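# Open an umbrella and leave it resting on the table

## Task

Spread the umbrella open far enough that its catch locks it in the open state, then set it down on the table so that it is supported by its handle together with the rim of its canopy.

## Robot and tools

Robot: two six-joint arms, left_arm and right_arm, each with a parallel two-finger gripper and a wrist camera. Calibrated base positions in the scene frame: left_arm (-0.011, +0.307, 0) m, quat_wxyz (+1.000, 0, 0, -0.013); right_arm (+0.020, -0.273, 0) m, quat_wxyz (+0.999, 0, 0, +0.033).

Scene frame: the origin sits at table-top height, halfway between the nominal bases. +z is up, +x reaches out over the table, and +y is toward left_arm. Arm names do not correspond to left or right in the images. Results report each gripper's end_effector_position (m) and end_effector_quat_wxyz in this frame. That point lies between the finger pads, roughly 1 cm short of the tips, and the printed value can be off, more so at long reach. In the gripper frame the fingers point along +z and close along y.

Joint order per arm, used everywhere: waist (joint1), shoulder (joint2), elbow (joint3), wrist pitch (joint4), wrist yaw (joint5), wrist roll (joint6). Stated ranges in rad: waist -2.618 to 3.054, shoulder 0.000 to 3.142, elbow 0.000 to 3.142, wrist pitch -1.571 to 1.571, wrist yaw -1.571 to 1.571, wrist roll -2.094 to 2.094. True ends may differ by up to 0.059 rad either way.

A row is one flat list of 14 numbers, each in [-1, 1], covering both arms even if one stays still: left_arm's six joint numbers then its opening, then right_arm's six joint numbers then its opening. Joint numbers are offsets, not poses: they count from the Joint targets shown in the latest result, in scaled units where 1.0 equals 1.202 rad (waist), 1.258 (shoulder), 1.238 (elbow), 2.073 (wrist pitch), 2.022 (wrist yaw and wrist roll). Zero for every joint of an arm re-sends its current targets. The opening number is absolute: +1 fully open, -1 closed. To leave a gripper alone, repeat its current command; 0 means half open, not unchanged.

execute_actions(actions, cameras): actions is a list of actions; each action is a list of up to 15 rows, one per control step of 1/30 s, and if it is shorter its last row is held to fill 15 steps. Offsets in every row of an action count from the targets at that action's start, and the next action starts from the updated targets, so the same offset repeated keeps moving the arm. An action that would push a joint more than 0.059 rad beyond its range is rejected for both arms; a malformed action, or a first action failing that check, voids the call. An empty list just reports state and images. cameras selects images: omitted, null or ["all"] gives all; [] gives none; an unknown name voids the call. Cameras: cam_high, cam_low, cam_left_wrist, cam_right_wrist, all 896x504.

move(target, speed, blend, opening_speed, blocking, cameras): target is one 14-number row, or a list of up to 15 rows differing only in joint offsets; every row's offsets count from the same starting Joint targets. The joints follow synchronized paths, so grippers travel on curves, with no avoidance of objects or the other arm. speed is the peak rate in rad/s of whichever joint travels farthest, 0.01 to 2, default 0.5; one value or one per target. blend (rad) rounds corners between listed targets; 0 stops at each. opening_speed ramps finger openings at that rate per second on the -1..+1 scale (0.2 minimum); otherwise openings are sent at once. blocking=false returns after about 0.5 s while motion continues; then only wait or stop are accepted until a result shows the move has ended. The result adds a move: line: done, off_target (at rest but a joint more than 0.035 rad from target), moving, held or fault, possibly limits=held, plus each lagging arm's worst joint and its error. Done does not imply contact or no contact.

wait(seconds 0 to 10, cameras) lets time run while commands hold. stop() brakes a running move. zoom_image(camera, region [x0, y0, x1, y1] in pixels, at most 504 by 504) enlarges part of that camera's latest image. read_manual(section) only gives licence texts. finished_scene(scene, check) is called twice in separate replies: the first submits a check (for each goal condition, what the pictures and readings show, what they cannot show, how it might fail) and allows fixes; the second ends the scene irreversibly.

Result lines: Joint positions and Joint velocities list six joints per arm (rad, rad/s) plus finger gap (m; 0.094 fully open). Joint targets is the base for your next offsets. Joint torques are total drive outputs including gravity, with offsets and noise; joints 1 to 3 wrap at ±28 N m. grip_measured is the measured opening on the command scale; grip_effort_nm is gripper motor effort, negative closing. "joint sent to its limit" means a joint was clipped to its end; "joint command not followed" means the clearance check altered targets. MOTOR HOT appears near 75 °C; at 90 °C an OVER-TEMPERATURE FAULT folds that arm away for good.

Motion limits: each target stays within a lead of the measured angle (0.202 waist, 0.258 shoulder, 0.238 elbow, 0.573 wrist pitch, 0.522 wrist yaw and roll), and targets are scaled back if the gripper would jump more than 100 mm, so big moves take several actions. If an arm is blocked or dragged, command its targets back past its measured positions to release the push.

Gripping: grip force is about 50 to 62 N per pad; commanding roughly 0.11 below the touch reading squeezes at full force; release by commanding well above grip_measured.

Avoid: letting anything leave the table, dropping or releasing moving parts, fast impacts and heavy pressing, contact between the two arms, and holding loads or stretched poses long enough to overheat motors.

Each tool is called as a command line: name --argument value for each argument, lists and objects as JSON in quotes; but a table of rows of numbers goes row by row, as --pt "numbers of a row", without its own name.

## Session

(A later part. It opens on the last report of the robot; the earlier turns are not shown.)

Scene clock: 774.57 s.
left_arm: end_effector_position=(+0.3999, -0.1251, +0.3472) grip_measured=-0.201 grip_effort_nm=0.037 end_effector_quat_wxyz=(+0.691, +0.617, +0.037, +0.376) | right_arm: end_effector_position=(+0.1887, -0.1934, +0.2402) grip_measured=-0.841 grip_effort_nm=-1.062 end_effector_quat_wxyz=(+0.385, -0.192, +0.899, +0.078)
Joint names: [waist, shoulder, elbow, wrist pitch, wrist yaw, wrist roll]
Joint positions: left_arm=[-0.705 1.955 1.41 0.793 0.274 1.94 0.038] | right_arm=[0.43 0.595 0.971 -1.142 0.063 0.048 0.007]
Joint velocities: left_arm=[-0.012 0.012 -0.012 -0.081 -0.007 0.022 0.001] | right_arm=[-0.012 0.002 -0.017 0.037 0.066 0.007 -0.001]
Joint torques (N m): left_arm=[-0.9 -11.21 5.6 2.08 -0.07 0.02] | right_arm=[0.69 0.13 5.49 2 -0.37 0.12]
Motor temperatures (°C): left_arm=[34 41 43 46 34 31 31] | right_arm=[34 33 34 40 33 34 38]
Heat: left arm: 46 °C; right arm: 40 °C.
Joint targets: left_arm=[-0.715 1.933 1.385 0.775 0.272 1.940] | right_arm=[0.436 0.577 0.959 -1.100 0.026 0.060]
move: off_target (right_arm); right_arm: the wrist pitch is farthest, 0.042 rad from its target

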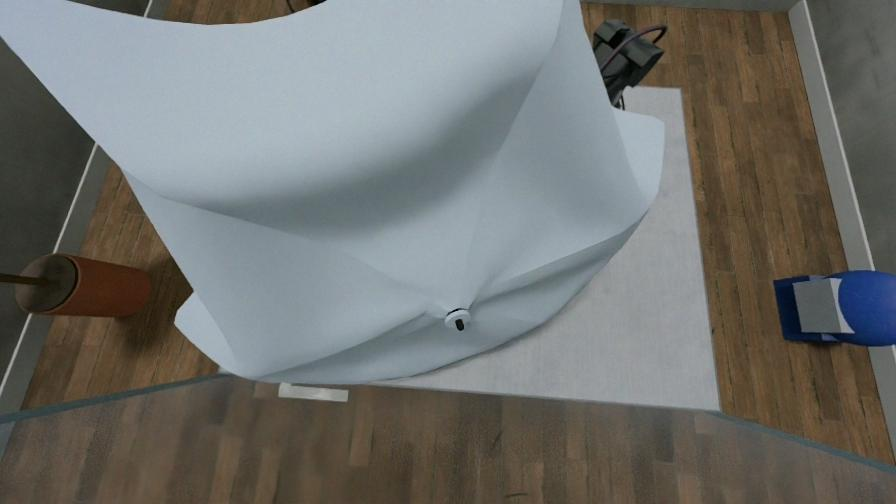

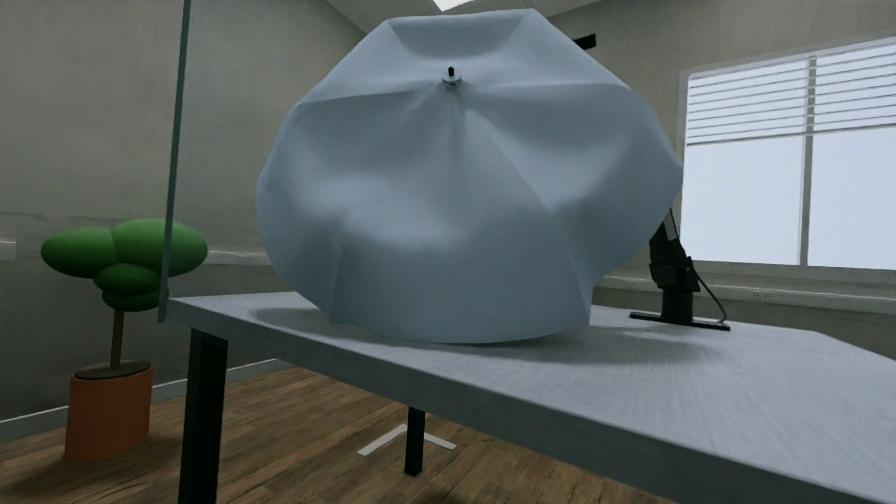

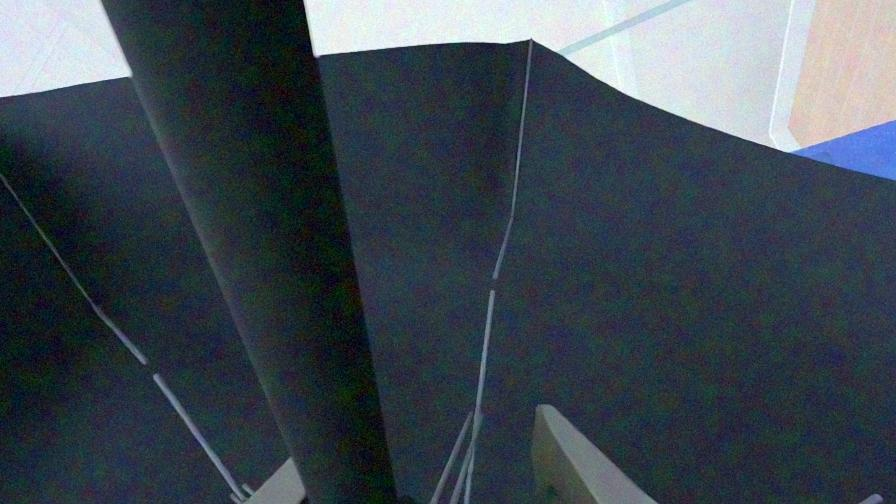

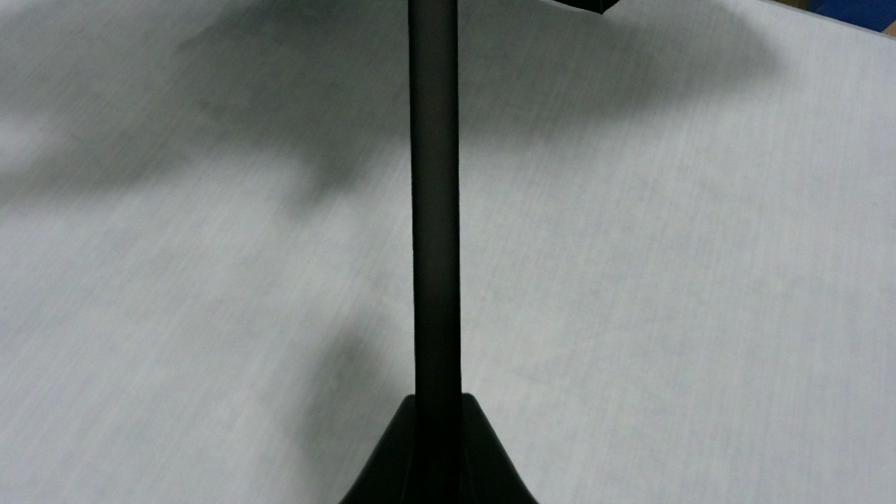

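move --target '[-0.0100, -0.0787, -0.1187, 0.0318, -0.0287, 0.0015, -0.20, 0, 0, 0, 0, 0, 0, -0.97]' --speed 0.3

Scene clock: 801.60 s.
left_arm: end_effector_position=(+0.3871, -0.1036, +0.3382) grip_measured=-0.201 grip_effort_nm=0.037 end_effector_quat_wxyz=(+0.679, +0.619, +0.063, +0.390) | right_arm: end_effector_position=(+0.1834, -0.1896, +0.2369) grip_measured=-0.841 grip_effort_nm=-1.067 end_effector_quat_wxyz=(+0.374, -0.211, +0.899, +0.084)
Joint names: [waist, shoulder, elbow, wrist pitch, wrist yaw, wrist roll]
Joint positions: left_arm=[-0.713 1.864 1.261 0.836 0.204 1.942 0.038] | right_arm=[0.435 0.595 0.971 -1.159 0.035 0.025 0.007]
Joint velocities: left_arm=[0.017 -0.007 -0.012 -0.007 -0.051 0.007 0] | right_arm=[-0.002 0.002 -0.007 0.022 -0.095 0.007 0]
Joint torques (N m): left_arm=[-1.13 -11.12 5.68 2.34 0.07 0.05] | right_arm=[0.14 0.12 5.49 2.16 -0.08 0.35]
Motor temperatures (°C): left_arm=[34 42 43 47 34 31 31] | right_arm=[34 33 34 44 33 34 38]
Heat: left arm: 47 °C; right arm: 44 °C.
Joint targets: left_arm=[-0.727 1.834 1.238 0.841 0.214 1.943] | right_arm=[0.436 0.577 0.959 -1.100 0.026 0.060]
move: off_target (right_arm); right_arm: the wrist pitch is farthest, 0.059 rad from its target

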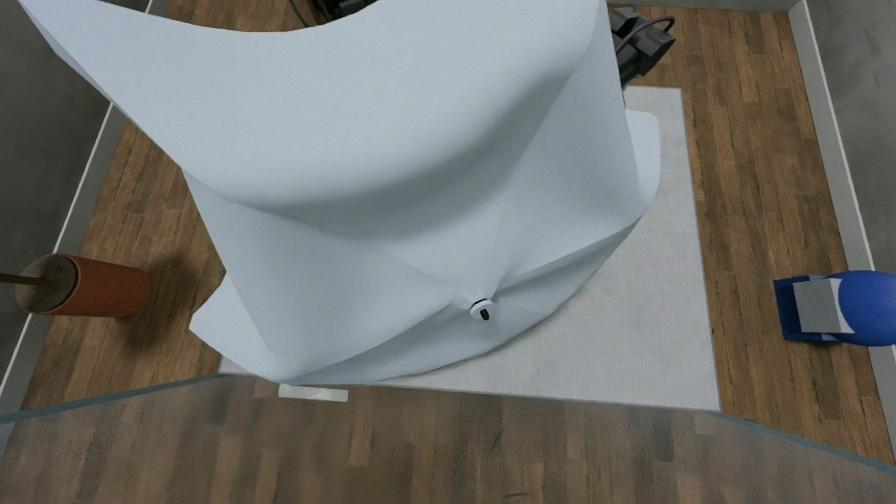

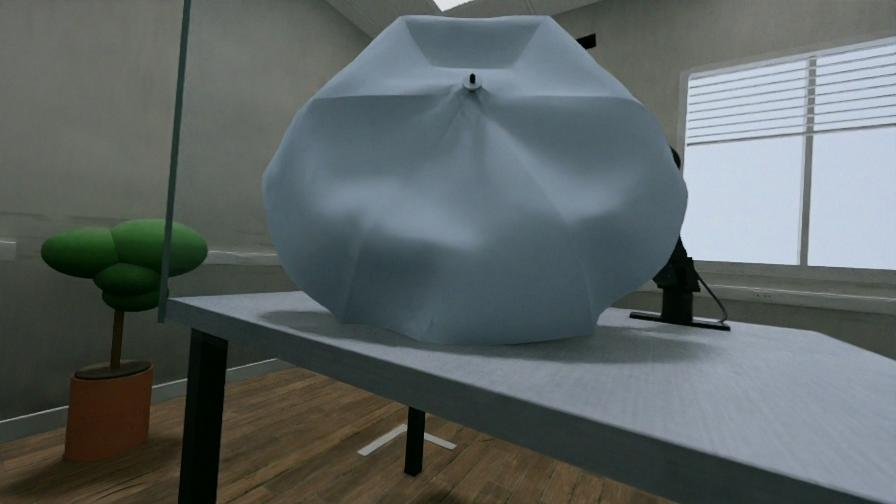

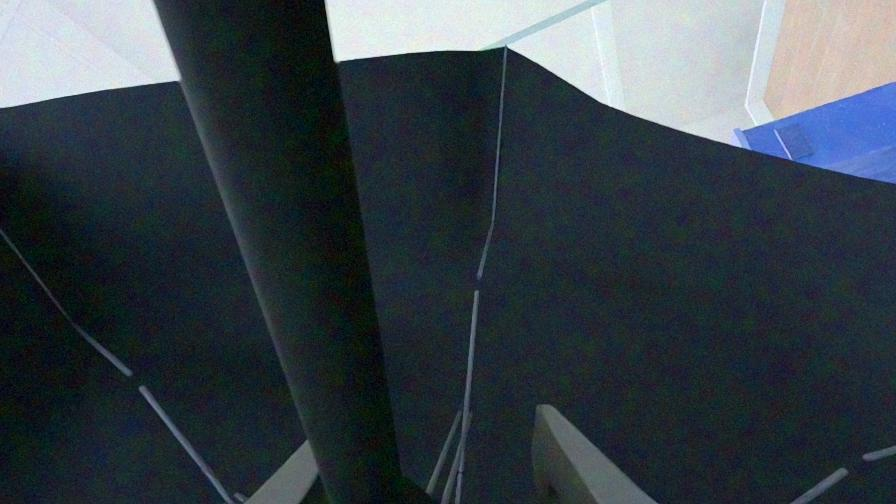

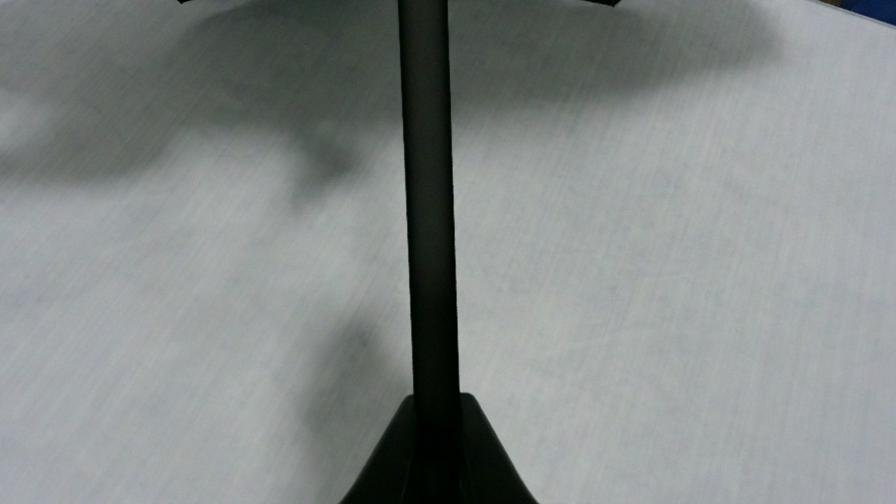

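move --target '[-0.0200, -0.0660, -0.1042, 0.0304, -0.0490, 0.0049, -0.20, 0, 0, 0, 0, 0, 0, -0.97]' --speed 0.3

Scene clock: 818.93 s.
left_arm: end_effector_position=(+0.3668, -0.0864, +0.3416) grip_measured=-0.201 grip_effort_nm=0.037 end_effector_quat_wxyz=(+0.676, +0.605, +0.082, +0.413) | right_arm: end_effector_position=(+0.1844, -0.1853, +0.2398) grip_measured=-0.840 grip_effort_nm=-1.053 end_effector_quat_wxyz=(+0.379, -0.211, +0.896, +0.095)
Joint names: [waist, shoulder, elbow, wrist pitch, wrist yaw, wrist roll]
Joint positions: left_arm=[-0.744 1.775 1.131 0.904 0.114 1.954 0.038] | right_arm=[0.441 0.595 0.971 -1.143 0.022 0.036 0.007]
Joint velocities: left_arm=[0.002 -0.002 0.002 0.007 0.022 -0.037 -0.002] | right_arm=[-0.012 0.002 -0.007 0.007 -0.051 0.037 0]
Joint torques (N m): left_arm=[-0.59 -9.83 5.61 2.28 -0.02 0.04] | right_arm=[-0.47 0.1 5.52 2.02 0.05 0.21]
Motor temperatures (°C): left_arm=[34 43 43 48 33 31 31] | right_arm=[34 33 34 45 33 34 38]
Heat: left arm: 48 °C; right arm: 45 °C.
Joint targets: left_arm=[-0.751 1.751 1.109 0.904 0.115 1.953] | right_arm=[0.436 0.577 0.959 -1.100 0.026 0.060]
move: off_target (right_arm); right_arm: the wrist pitch is farthest, 0.043 rad from its target

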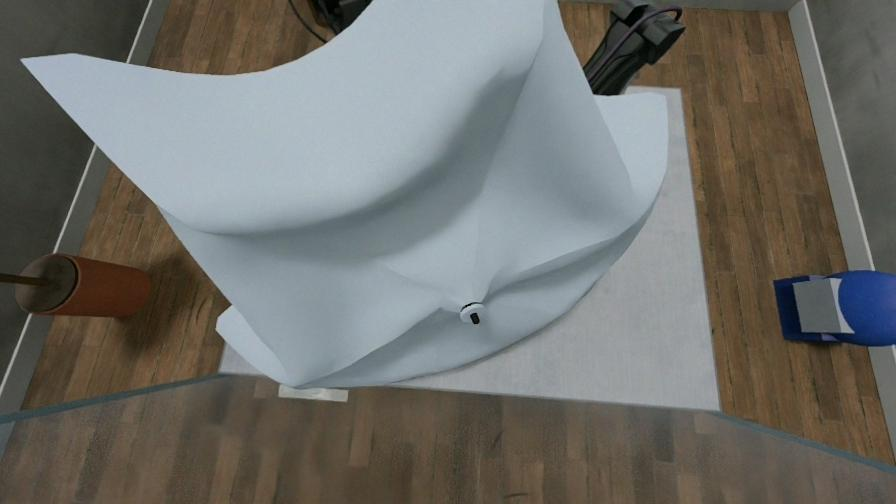

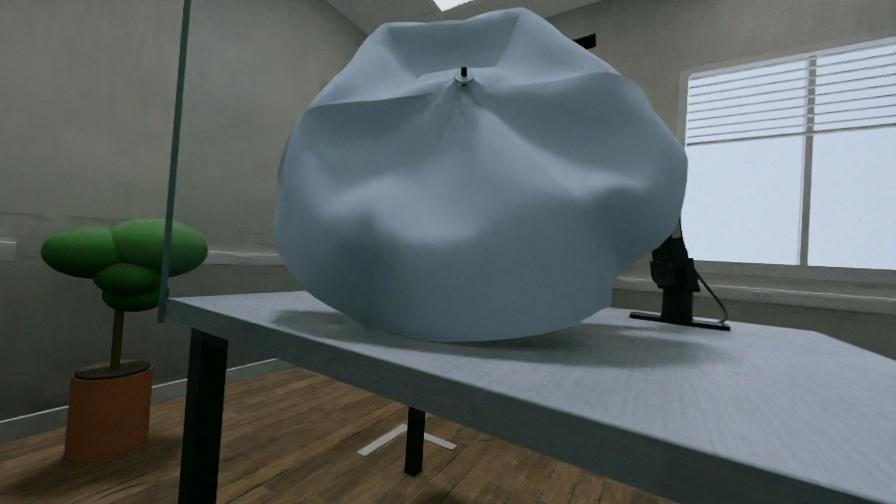

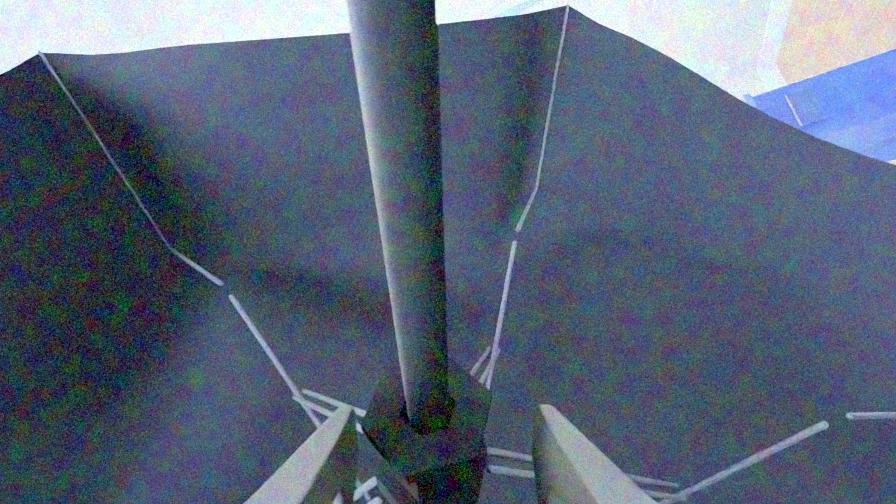

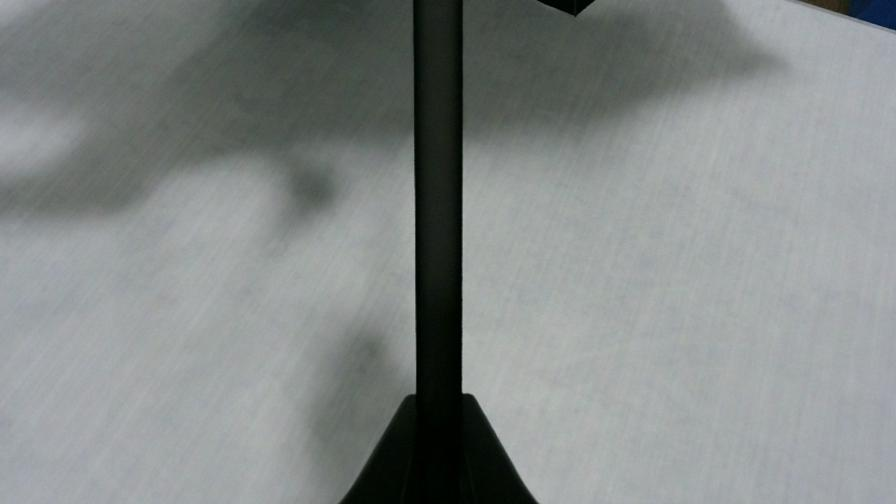

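move --pt "0.0033 -0.0660 -0.0905 0.0135 0.0025 0.0 -0.20 0 0 0 0 0 0 -0.97" --pt "-0.0466 -0.0803 -0.1510 0.0405 -0.0267 0.0074 -0.20 0 0 0 0 0 0 -0.97" --speed 0.3

Scene clock: 848.60 s.
left_arm: end_effector_position=(+0.3240, -0.0782, +0.3217) grip_measured=-0.201 grip_effort_nm=0.037 end_effector_quat_wxyz=(+0.676, +0.610, +0.077, +0.407) | right_arm: end_effector_position=(+0.1845, -0.1852, +0.2399) grip_measured=-0.840 grip_effort_nm=-1.062 end_effector_quat_wxyz=(+0.380, -0.210, +0.896, +0.095)
Joint names: [waist, shoulder, elbow, wrist pitch, wrist yaw, wrist roll]
Joint positions: left_arm=[-0.806 1.676 0.939 0.985 0.069 1.969 0.038] | right_arm=[0.441 0.595 0.971 -1.142 0.022 0.038 0.007]
Joint velocities: left_arm=[0.002 -0.017 0.012 -0.007 -0.007 -0.037 0.001] | right_arm=[0.007 0.017 0.002 0.081 0.007 -0.007 0.001]
Joint torques (N m): left_arm=[-0.03 -8.98 5.85 2.32 -0.09 0.04] | right_arm=[-0.44 0.09 5.46 2.01 0.07 0.24]
Motor temperatures (°C): left_arm=[34 43 43 48 33 31 31] | right_arm=[34 33 34 46 33 34 38]
Heat: left arm: 48 °C; right arm: 46 °C.
Joint targets: left_arm=[-0.807 1.650 0.922 0.988 0.061 1.968] | right_arm=[0.436 0.577 0.959 -1.100 0.026 0.060]
move: off_target (right_arm); right_arm: the wrist pitch is farthest, 0.042 rad from its target

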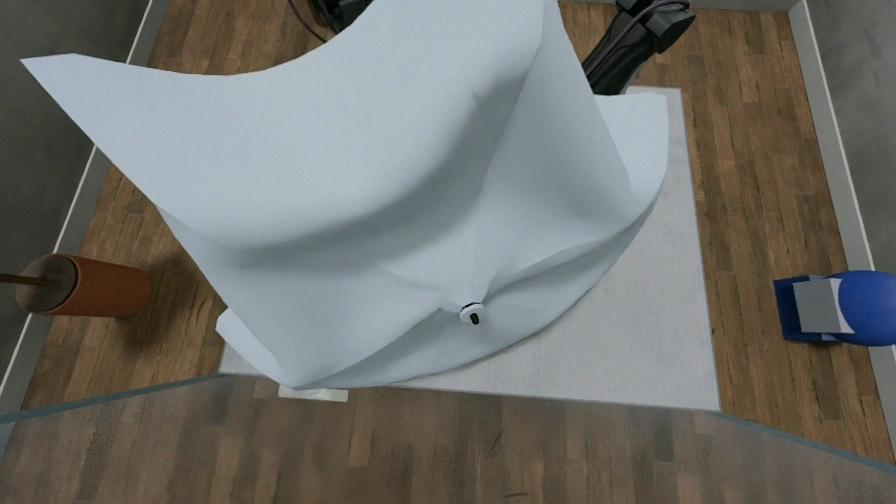

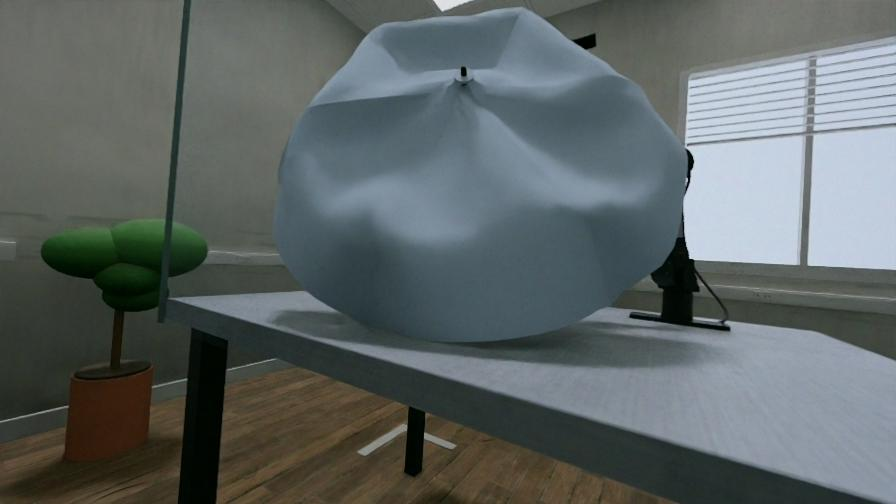

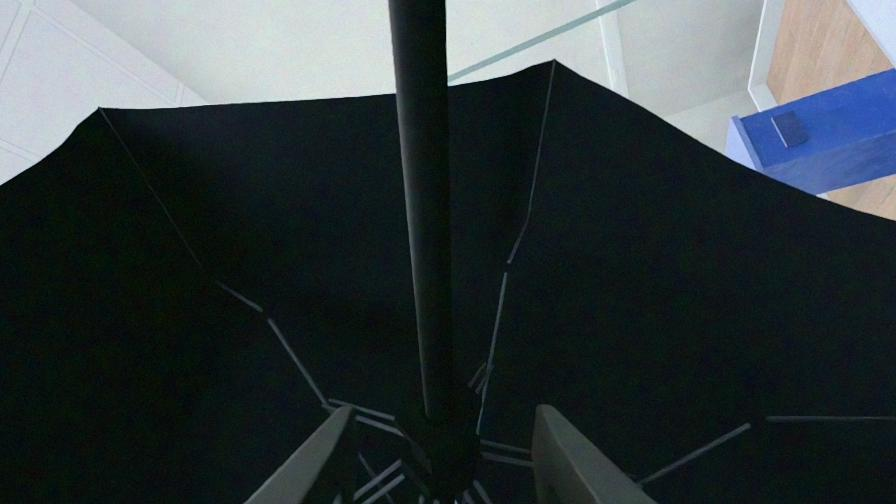

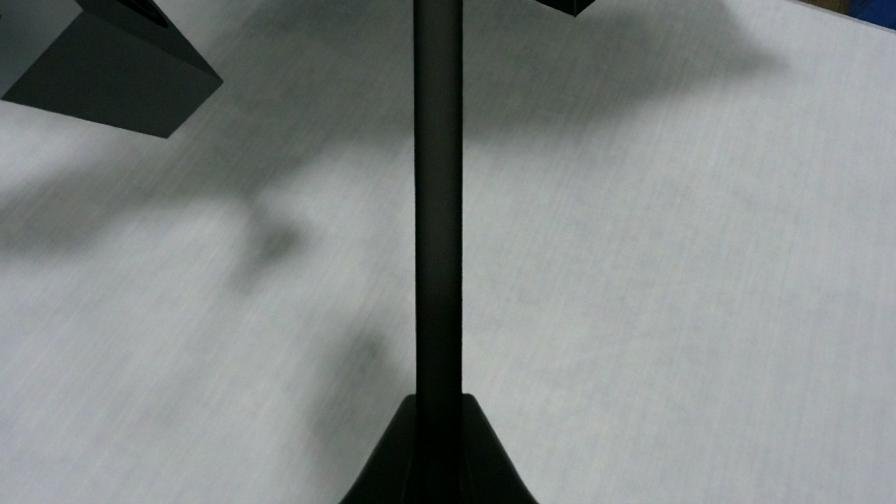

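zoom_image --camera "cam_left_wrist" --region '[300, 300, 600, 504]'

Scaled by 1.680 from the camera's 896x504 image, which has a finer 1280x720 frame.

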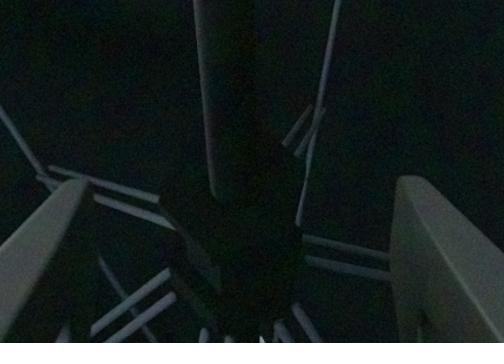

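move --target '[0.0, 0.1010, 0.1389, -0.0236, -0.0025, 0.0005, -0.20, 0, 0, 0, 0, 0, 0, -0.97]' --speed 0.3 --cameras '["cam_left_wrist", "cam_low"]'

Scene clock: 858.83 s.
left_arm: end_effector_position=(+0.3420, -0.0966, +0.3328) grip_measured=-0.201 grip_effort_nm=0.032 end_effector_quat_wxyz=(+0.679, +0.603, +0.078, +0.411) | right_arm: end_effector_position=(+0.1845, -0.1852, +0.2399) grip_measured=-0.840 grip_effort_nm=-1.057 end_effector_quat_wxyz=(+0.380, -0.210, +0.896, +0.095)
Joint names: [waist, shoulder, elbow, wrist pitch, wrist yaw, wrist roll]
Joint positions: left_arm=[-0.806 1.758 1.066 0.957 0.064 1.97 0.038] | right_arm=[0.441 0.595 0.971 -1.142 0.022 0.038 0.007]
Joint velocities: left_arm=[0.007 -0.007 0.002 0.037 0.022 -0.022 0] | right_arm=[0.037 -0.012 -0.007 -0.022 0.051 -0.037 0.001]
Joint torques (N m): left_arm=[-0.05 -6.42 9.5 2.07 -0.11 0.04] | right_arm=[-0.46 0.08 5.52 2.01 0.05 0.23]
Motor temperatures (°C): left_arm=[34 42 43 49 33 31 31] | right_arm=[34 33 34 47 33 34 38]
Heat: left arm: 49 °C; right arm: 47 °C.
Joint targets: left_arm=[-0.807 1.777 1.094 0.939 0.056 1.969] | right_arm=[0.436 0.577 0.959 -1.100 0.026 0.060]
move: off_target (right_arm); right_arm: the wrist pitch is farthest, 0.042 rad from its target
Images, in order (width x height): cam_low 896x504, cam_left_wrist 896x504.

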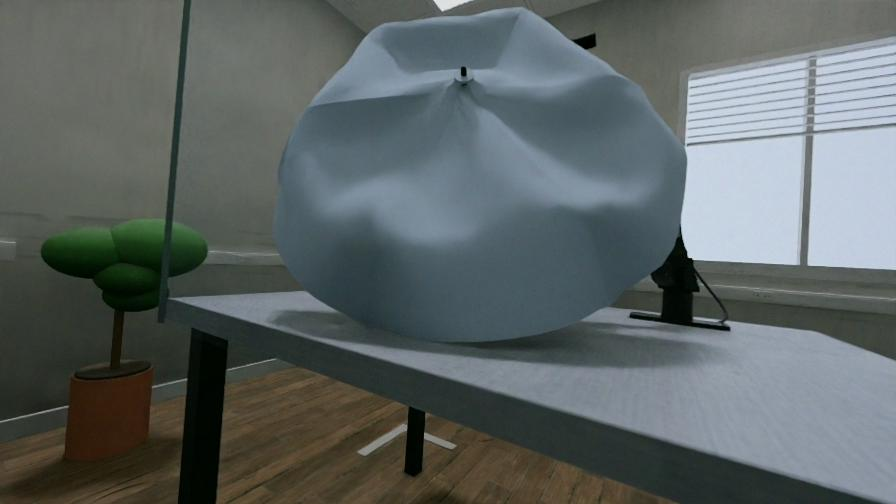

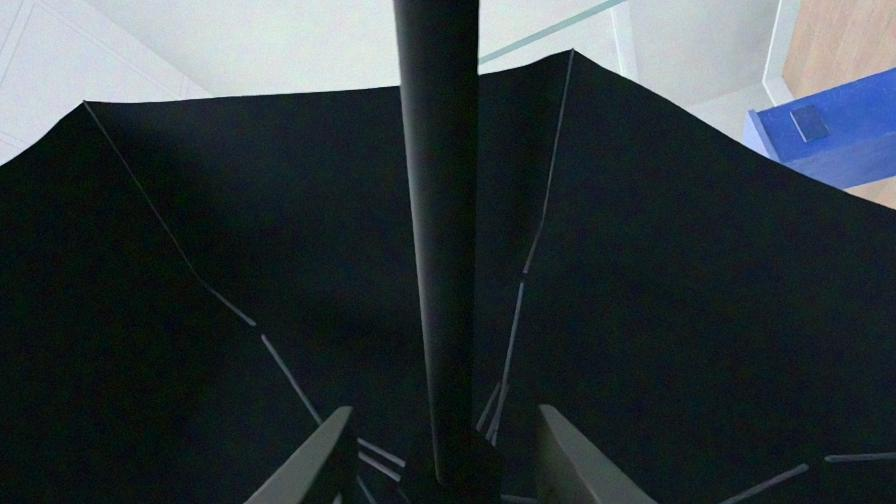

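move --pt "0.0200 -0.2742 -0.3918 0.0724 0.0158 0.0 -0.20 0 0 0 0 0 0 -0.97" --pt "-0.0940 -0.0612 -0.2132 0.1838 -0.1909 -1.0 -0.20 0 0 0 0 0 0 -0.97" --speed '[0.5, 1.2]' --cameras '["cam_left_wrist", "cam_high"]'

Scene clock: 964.07 s.
left_arm: end_effector_position=(+0.3126, -0.0372, +0.3332) grip_measured=-0.201 grip_effort_nm=0.027 end_effector_quat_wxyz=(+0.775, +0.104, +0.535, -0.318) | right_arm: end_effector_position=(+0.1845, -0.1852, +0.2399) grip_measured=-0.840 grip_effort_nm=-1.062 end_effector_quat_wxyz=(+0.380, -0.210, +0.896, +0.095)
Joint names: [waist, shoulder, elbow, wrist pitch, wrist yaw, wrist roll]
Joint positions: left_arm=[-0.913 1.683 0.805 1.319 -0.326 -0.048 0.038] | right_arm=[0.441 0.595 0.971 -1.142 0.022 0.038 0.007]
Joint velocities: left_arm=[0.002 -0.007 -0.002 -0.051 -0.051 0.007 0.001] | right_arm=[0.007 0.007 -0.017 -0.037 -0.007 -0.007 -0.001]
Joint torques (N m): left_arm=[-0.61 -5.3 8.49 2.06 0.03 -0.02] | right_arm=[-0.4 0.13 5.52 2 0.04 0.23]
Motor temperatures (°C): left_arm=[34 40 44 50 32 31 31] | right_arm=[34 33 34 49 33 34 38]
Heat: left arm: 50 °C; right arm: 49 °C.
Joint targets: left_arm=[-0.920 1.700 0.830 1.320 -0.330 -0.053] | right_arm=[0.436 0.577 0.959 -1.100 0.026 0.060]
move: off_target (right_arm); right_arm: the wrist pitch is farthest, 0.042 rad from its target
Images, in order (width x height): cam_high 896x504, cam_left_wrist 896x504.

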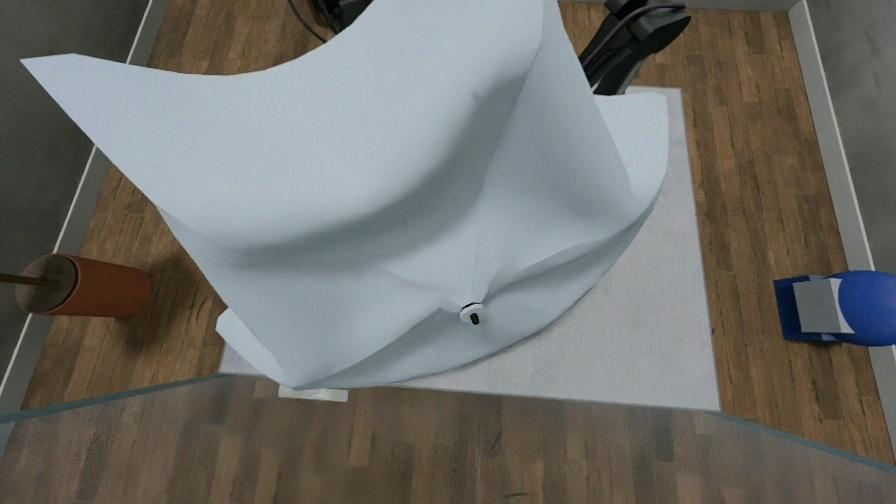

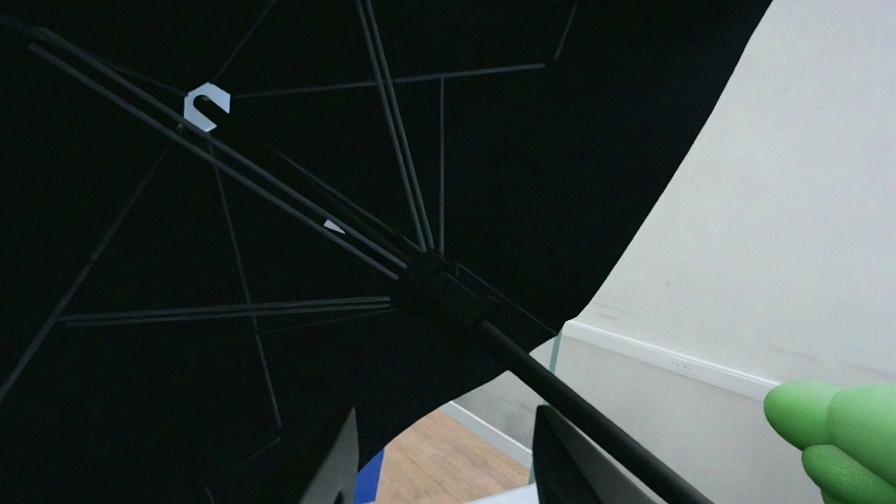

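zoom_image --camera "cam_left_wrist" --region '[160, 60, 560, 360]'

zoom_image --camera "cam_left_wrist" --region '[260, 170, 400, 270]'

Scaled by 1.260 from the camera's 896x504 image, which has a finer 1280x720 frame.

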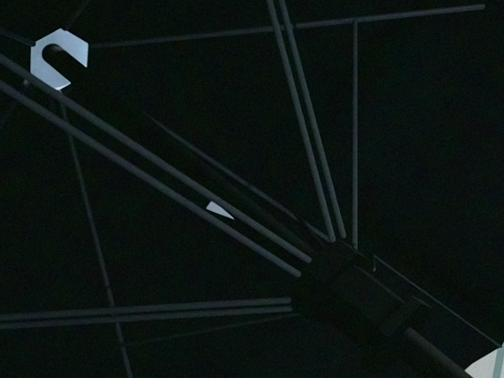

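Scaled by 3.600 from the camera's 896x504 image, which has a finer 1280x720 frame.

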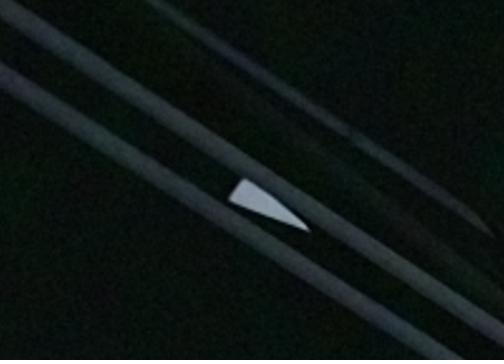

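move --target '[-0.0874, 0.1383, 0.0921, 0.0849, -0.1434, -0.4659, -0.20, 0, 0, 0, 0, 0, 0, -0.97]' --speed 0.8 --cameras '["cam_left_wrist", "cam_right_wrist", "cam_low"]'

Scene clock: 994.90 s.
left_arm: end_effector_position=(+0.3155, -0.0473, +0.3260) grip_measured=-0.200 grip_effort_nm=0.022 end_effector_quat_wxyz=(+0.562, -0.256, +0.466, -0.633) | right_arm: end_effector_position=(+0.1845, -0.1852, +0.2400) grip_measured=-0.840 grip_effort_nm=-1.062 end_effector_quat_wxyz=(+0.380, -0.210, +0.896, +0.095)
Joint names: [waist, shoulder, elbow, wrist pitch, wrist yaw, wrist roll]
Joint positions: left_arm=[-1.019 1.854 0.921 1.497 -0.621 -0.995 0.038] | right_arm=[0.441 0.595 0.971 -1.142 0.022 0.038 0.007]
Joint velocities: left_arm=[-0.022 -0.002 -0.007 0.051 0.037 0.007 0] | right_arm=[0.002 0.007 -0.002 -0.022 0.022 0.022 0]
Joint torques (N m): left_arm=[-0.51 -6.12 7.92 1.8 0.18 0.06] | right_arm=[-0.44 0.1 5.48 2 0.05 0.22]
Motor temperatures (°C): left_arm=[34 39 45 49 32 31 31] | right_arm=[34 33 34 50 33 34 38]
Heat: left arm: 49 °C; right arm: 50 °C.
Joint targets: left_arm=[-1.025 1.874 0.944 1.496 -0.620 -0.995] | right_arm=[0.436 0.577 0.959 -1.100 0.026 0.060]
move: off_target (right_arm); right_arm: the wrist pitch is farthest, 0.042 rad from its target
Images, in order (width x height): cam_low 896x504, cam_left_wrist 896x504, cam_right_wrist 896x504.

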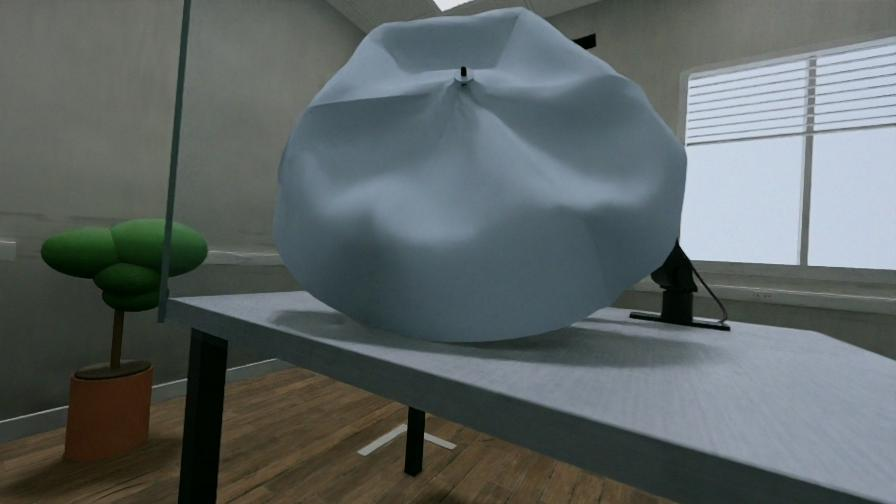

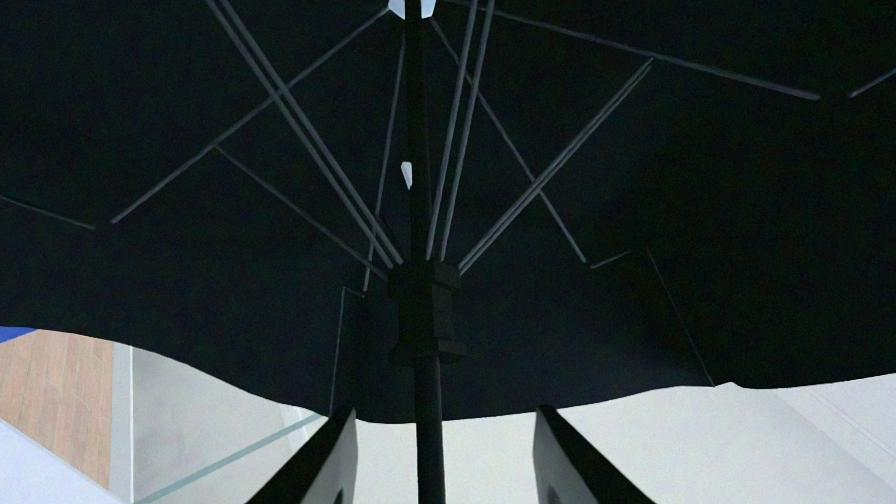

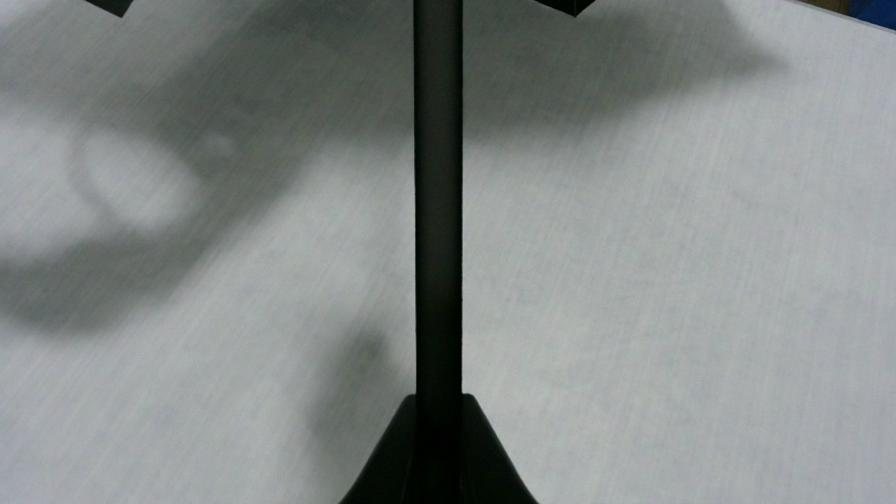

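zoom_image --camera "cam_left_wrist" --region '[320, 130, 540, 400]'

Scaled by 1.867 from the camera's 896x504 image, which has a finer 1280x720 frame.

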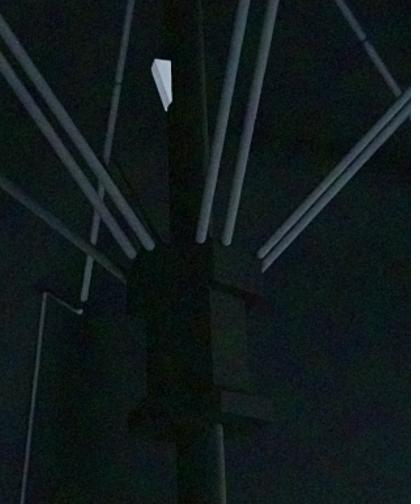

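zoom_image --camera "cam_left_wrist" --region '[370, 340, 490, 504]'

zoom_image --camera "cam_left_wrist" --region '[350, 0, 480, 120]'

Scaled by 3.073 from the camera's 896x504 image, which has a finer 1280x720 frame.

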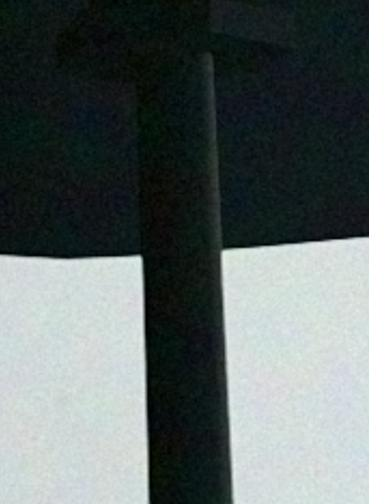

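Scaled by 3.877 from the camera's 896x504 image, which has a finer 1280x720 frame.

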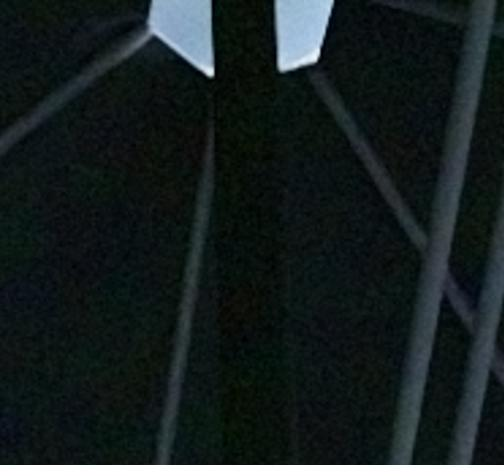

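move --target '[0.0358, 0.1097, 0.2149, -0.0945, 0.0485, -0.0462, -0.20, 0, 0, 0, 0, 0, 0, -0.97]' --speed 0.3 --cameras '["cam_left_wrist", "cam_right_wrist"]'

Scene clock: 1030.07 s.
left_arm: end_effector_position=(+0.3493, -0.0990, +0.3367) grip_measured=-0.200 grip_effort_nm=0.027 end_effector_quat_wxyz=(+0.529, -0.247, +0.475, -0.658) | right_arm: end_effector_position=(+0.1845, -0.1852, +0.2400) grip_measured=-0.840 grip_effort_nm=-1.062 end_effector_quat_wxyz=(+0.380, -0.210, +0.896, +0.095)
Joint names: [waist, shoulder, elbow, wrist pitch, wrist yaw, wrist roll]
Joint positions: left_arm=[-0.989 1.988 1.186 1.322 -0.536 -1.089 0.038] | right_arm=[0.441 0.595 0.971 -1.142 0.022 0.038 0.007]
Joint velocities: left_arm=[-0.007 0.012 -0.017 0.066 0.081 -0.051 0] | right_arm=[0.002 -0.002 0.002 -0.007 0.007 -0.007 0]
Joint torques (N m): left_arm=[0.61 -7.32 8.57 1.68 0.27 0.04] | right_arm=[-0.44 0.1 5.49 2.01 0.06 0.23]
Motor temperatures (°C): left_arm=[34 40 45 48 32 31 31] | right_arm=[34 33 34 50 33 34 38]
Heat: left arm: 48 °C; right arm: 50 °C.
Joint targets: left_arm=[-0.982 2.012 1.210 1.301 -0.522 -1.088] | right_arm=[0.436 0.577 0.959 -1.100 0.026 0.060]
move: off_target (right_arm); right_arm: the wrist pitch is farthest, 0.042 rad from its target
Images, in order (width x height): cam_left_wrist 896x504, cam_right_wrist 896x504.

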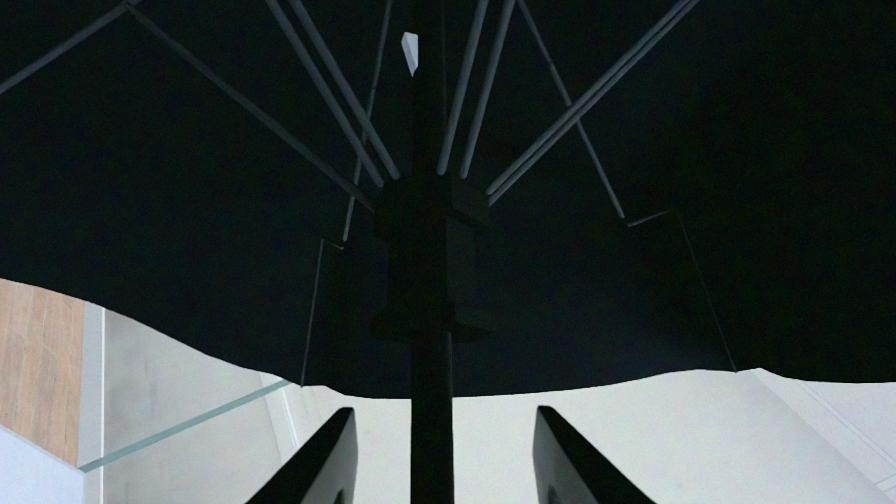

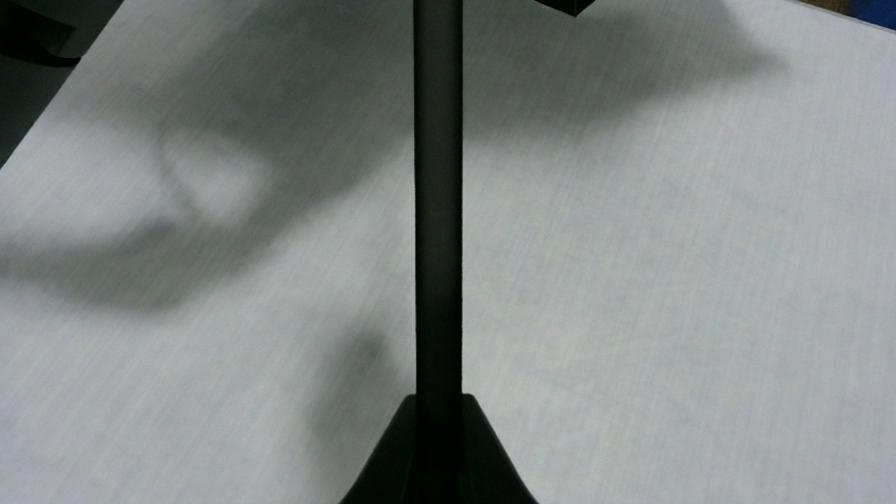

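move --target '[0.0067, 0.0286, 0.0501, -0.0183, 0.0069, 0.0, -0.20, 0, 0, 0, 0, 0, 0, -0.97]' --speed 0.2 --cameras '["cam_left_wrist"]'

zoom_image --camera "cam_left_wrist" --region '[340, 240, 560, 504]'

Scene clock: 1039.23 s.
left_arm: end_effector_position=(+0.3581, -0.1095, +0.3364) grip_measured=-0.200 grip_effort_nm=0.027 end_effector_quat_wxyz=(+0.529, -0.242, +0.480, -0.656) | right_arm: end_effector_position=(+0.1845, -0.1852, +0.2400) grip_measured=-0.840 grip_effort_nm=-1.062 end_effector_quat_wxyz=(+0.380, -0.210, +0.896, +0.095)
Joint names: [waist, shoulder, elbow, wrist pitch, wrist yaw, wrist roll]
Joint positions: left_arm=[-0.981 2.023 1.246 1.283 -0.521 -1.089 0.038] | right_arm=[0.441 0.595 0.971 -1.142 0.022 0.038 0.007]
Joint velocities: left_arm=[-0.012 0.002 -0.002 0.066 -0.022 0.007 -0.001] | right_arm=[0.002 -0.017 -0.017 -0.037 -0.007 0.037 0]
Joint torques (N m): left_arm=[0.68 -7.58 8.76 1.67 0.26 0.06] | right_arm=[-0.47 0.1 5.46 2 0.05 0.23]
Motor temperatures (°C): left_arm=[34 40 45 47 32 31 31] | right_arm=[34 33 34 50 33 34 38]
Heat: left arm: 47 °C; right arm: 50 °C.
Joint targets: left_arm=[-0.974 2.048 1.272 1.262 -0.508 -1.088] | right_arm=[0.436 0.577 0.959 -1.100 0.026 0.060]
move: off_target (right_arm); right_arm: the wrist pitch is farthest, 0.042 rad from its target
Images, in order (width x height): cam_left_wrist 896x504.

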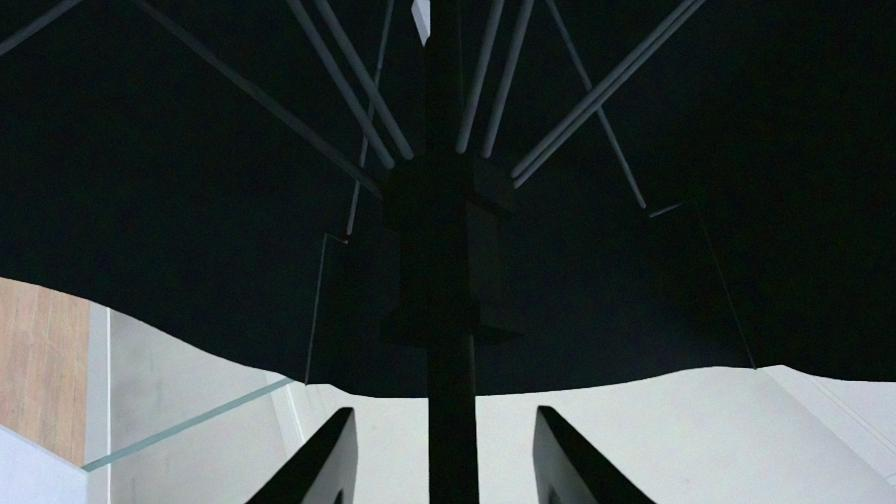

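Scaled by 1.909 from the camera's 896x504 image, which has a finer 1280x720 frame.

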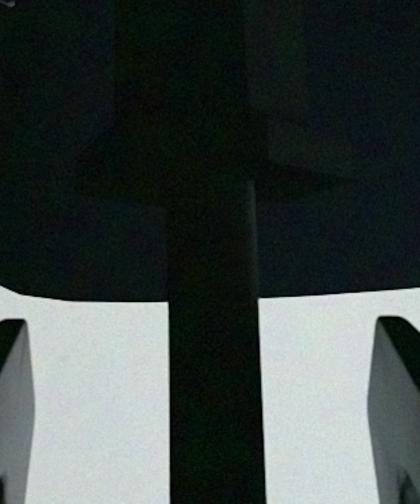

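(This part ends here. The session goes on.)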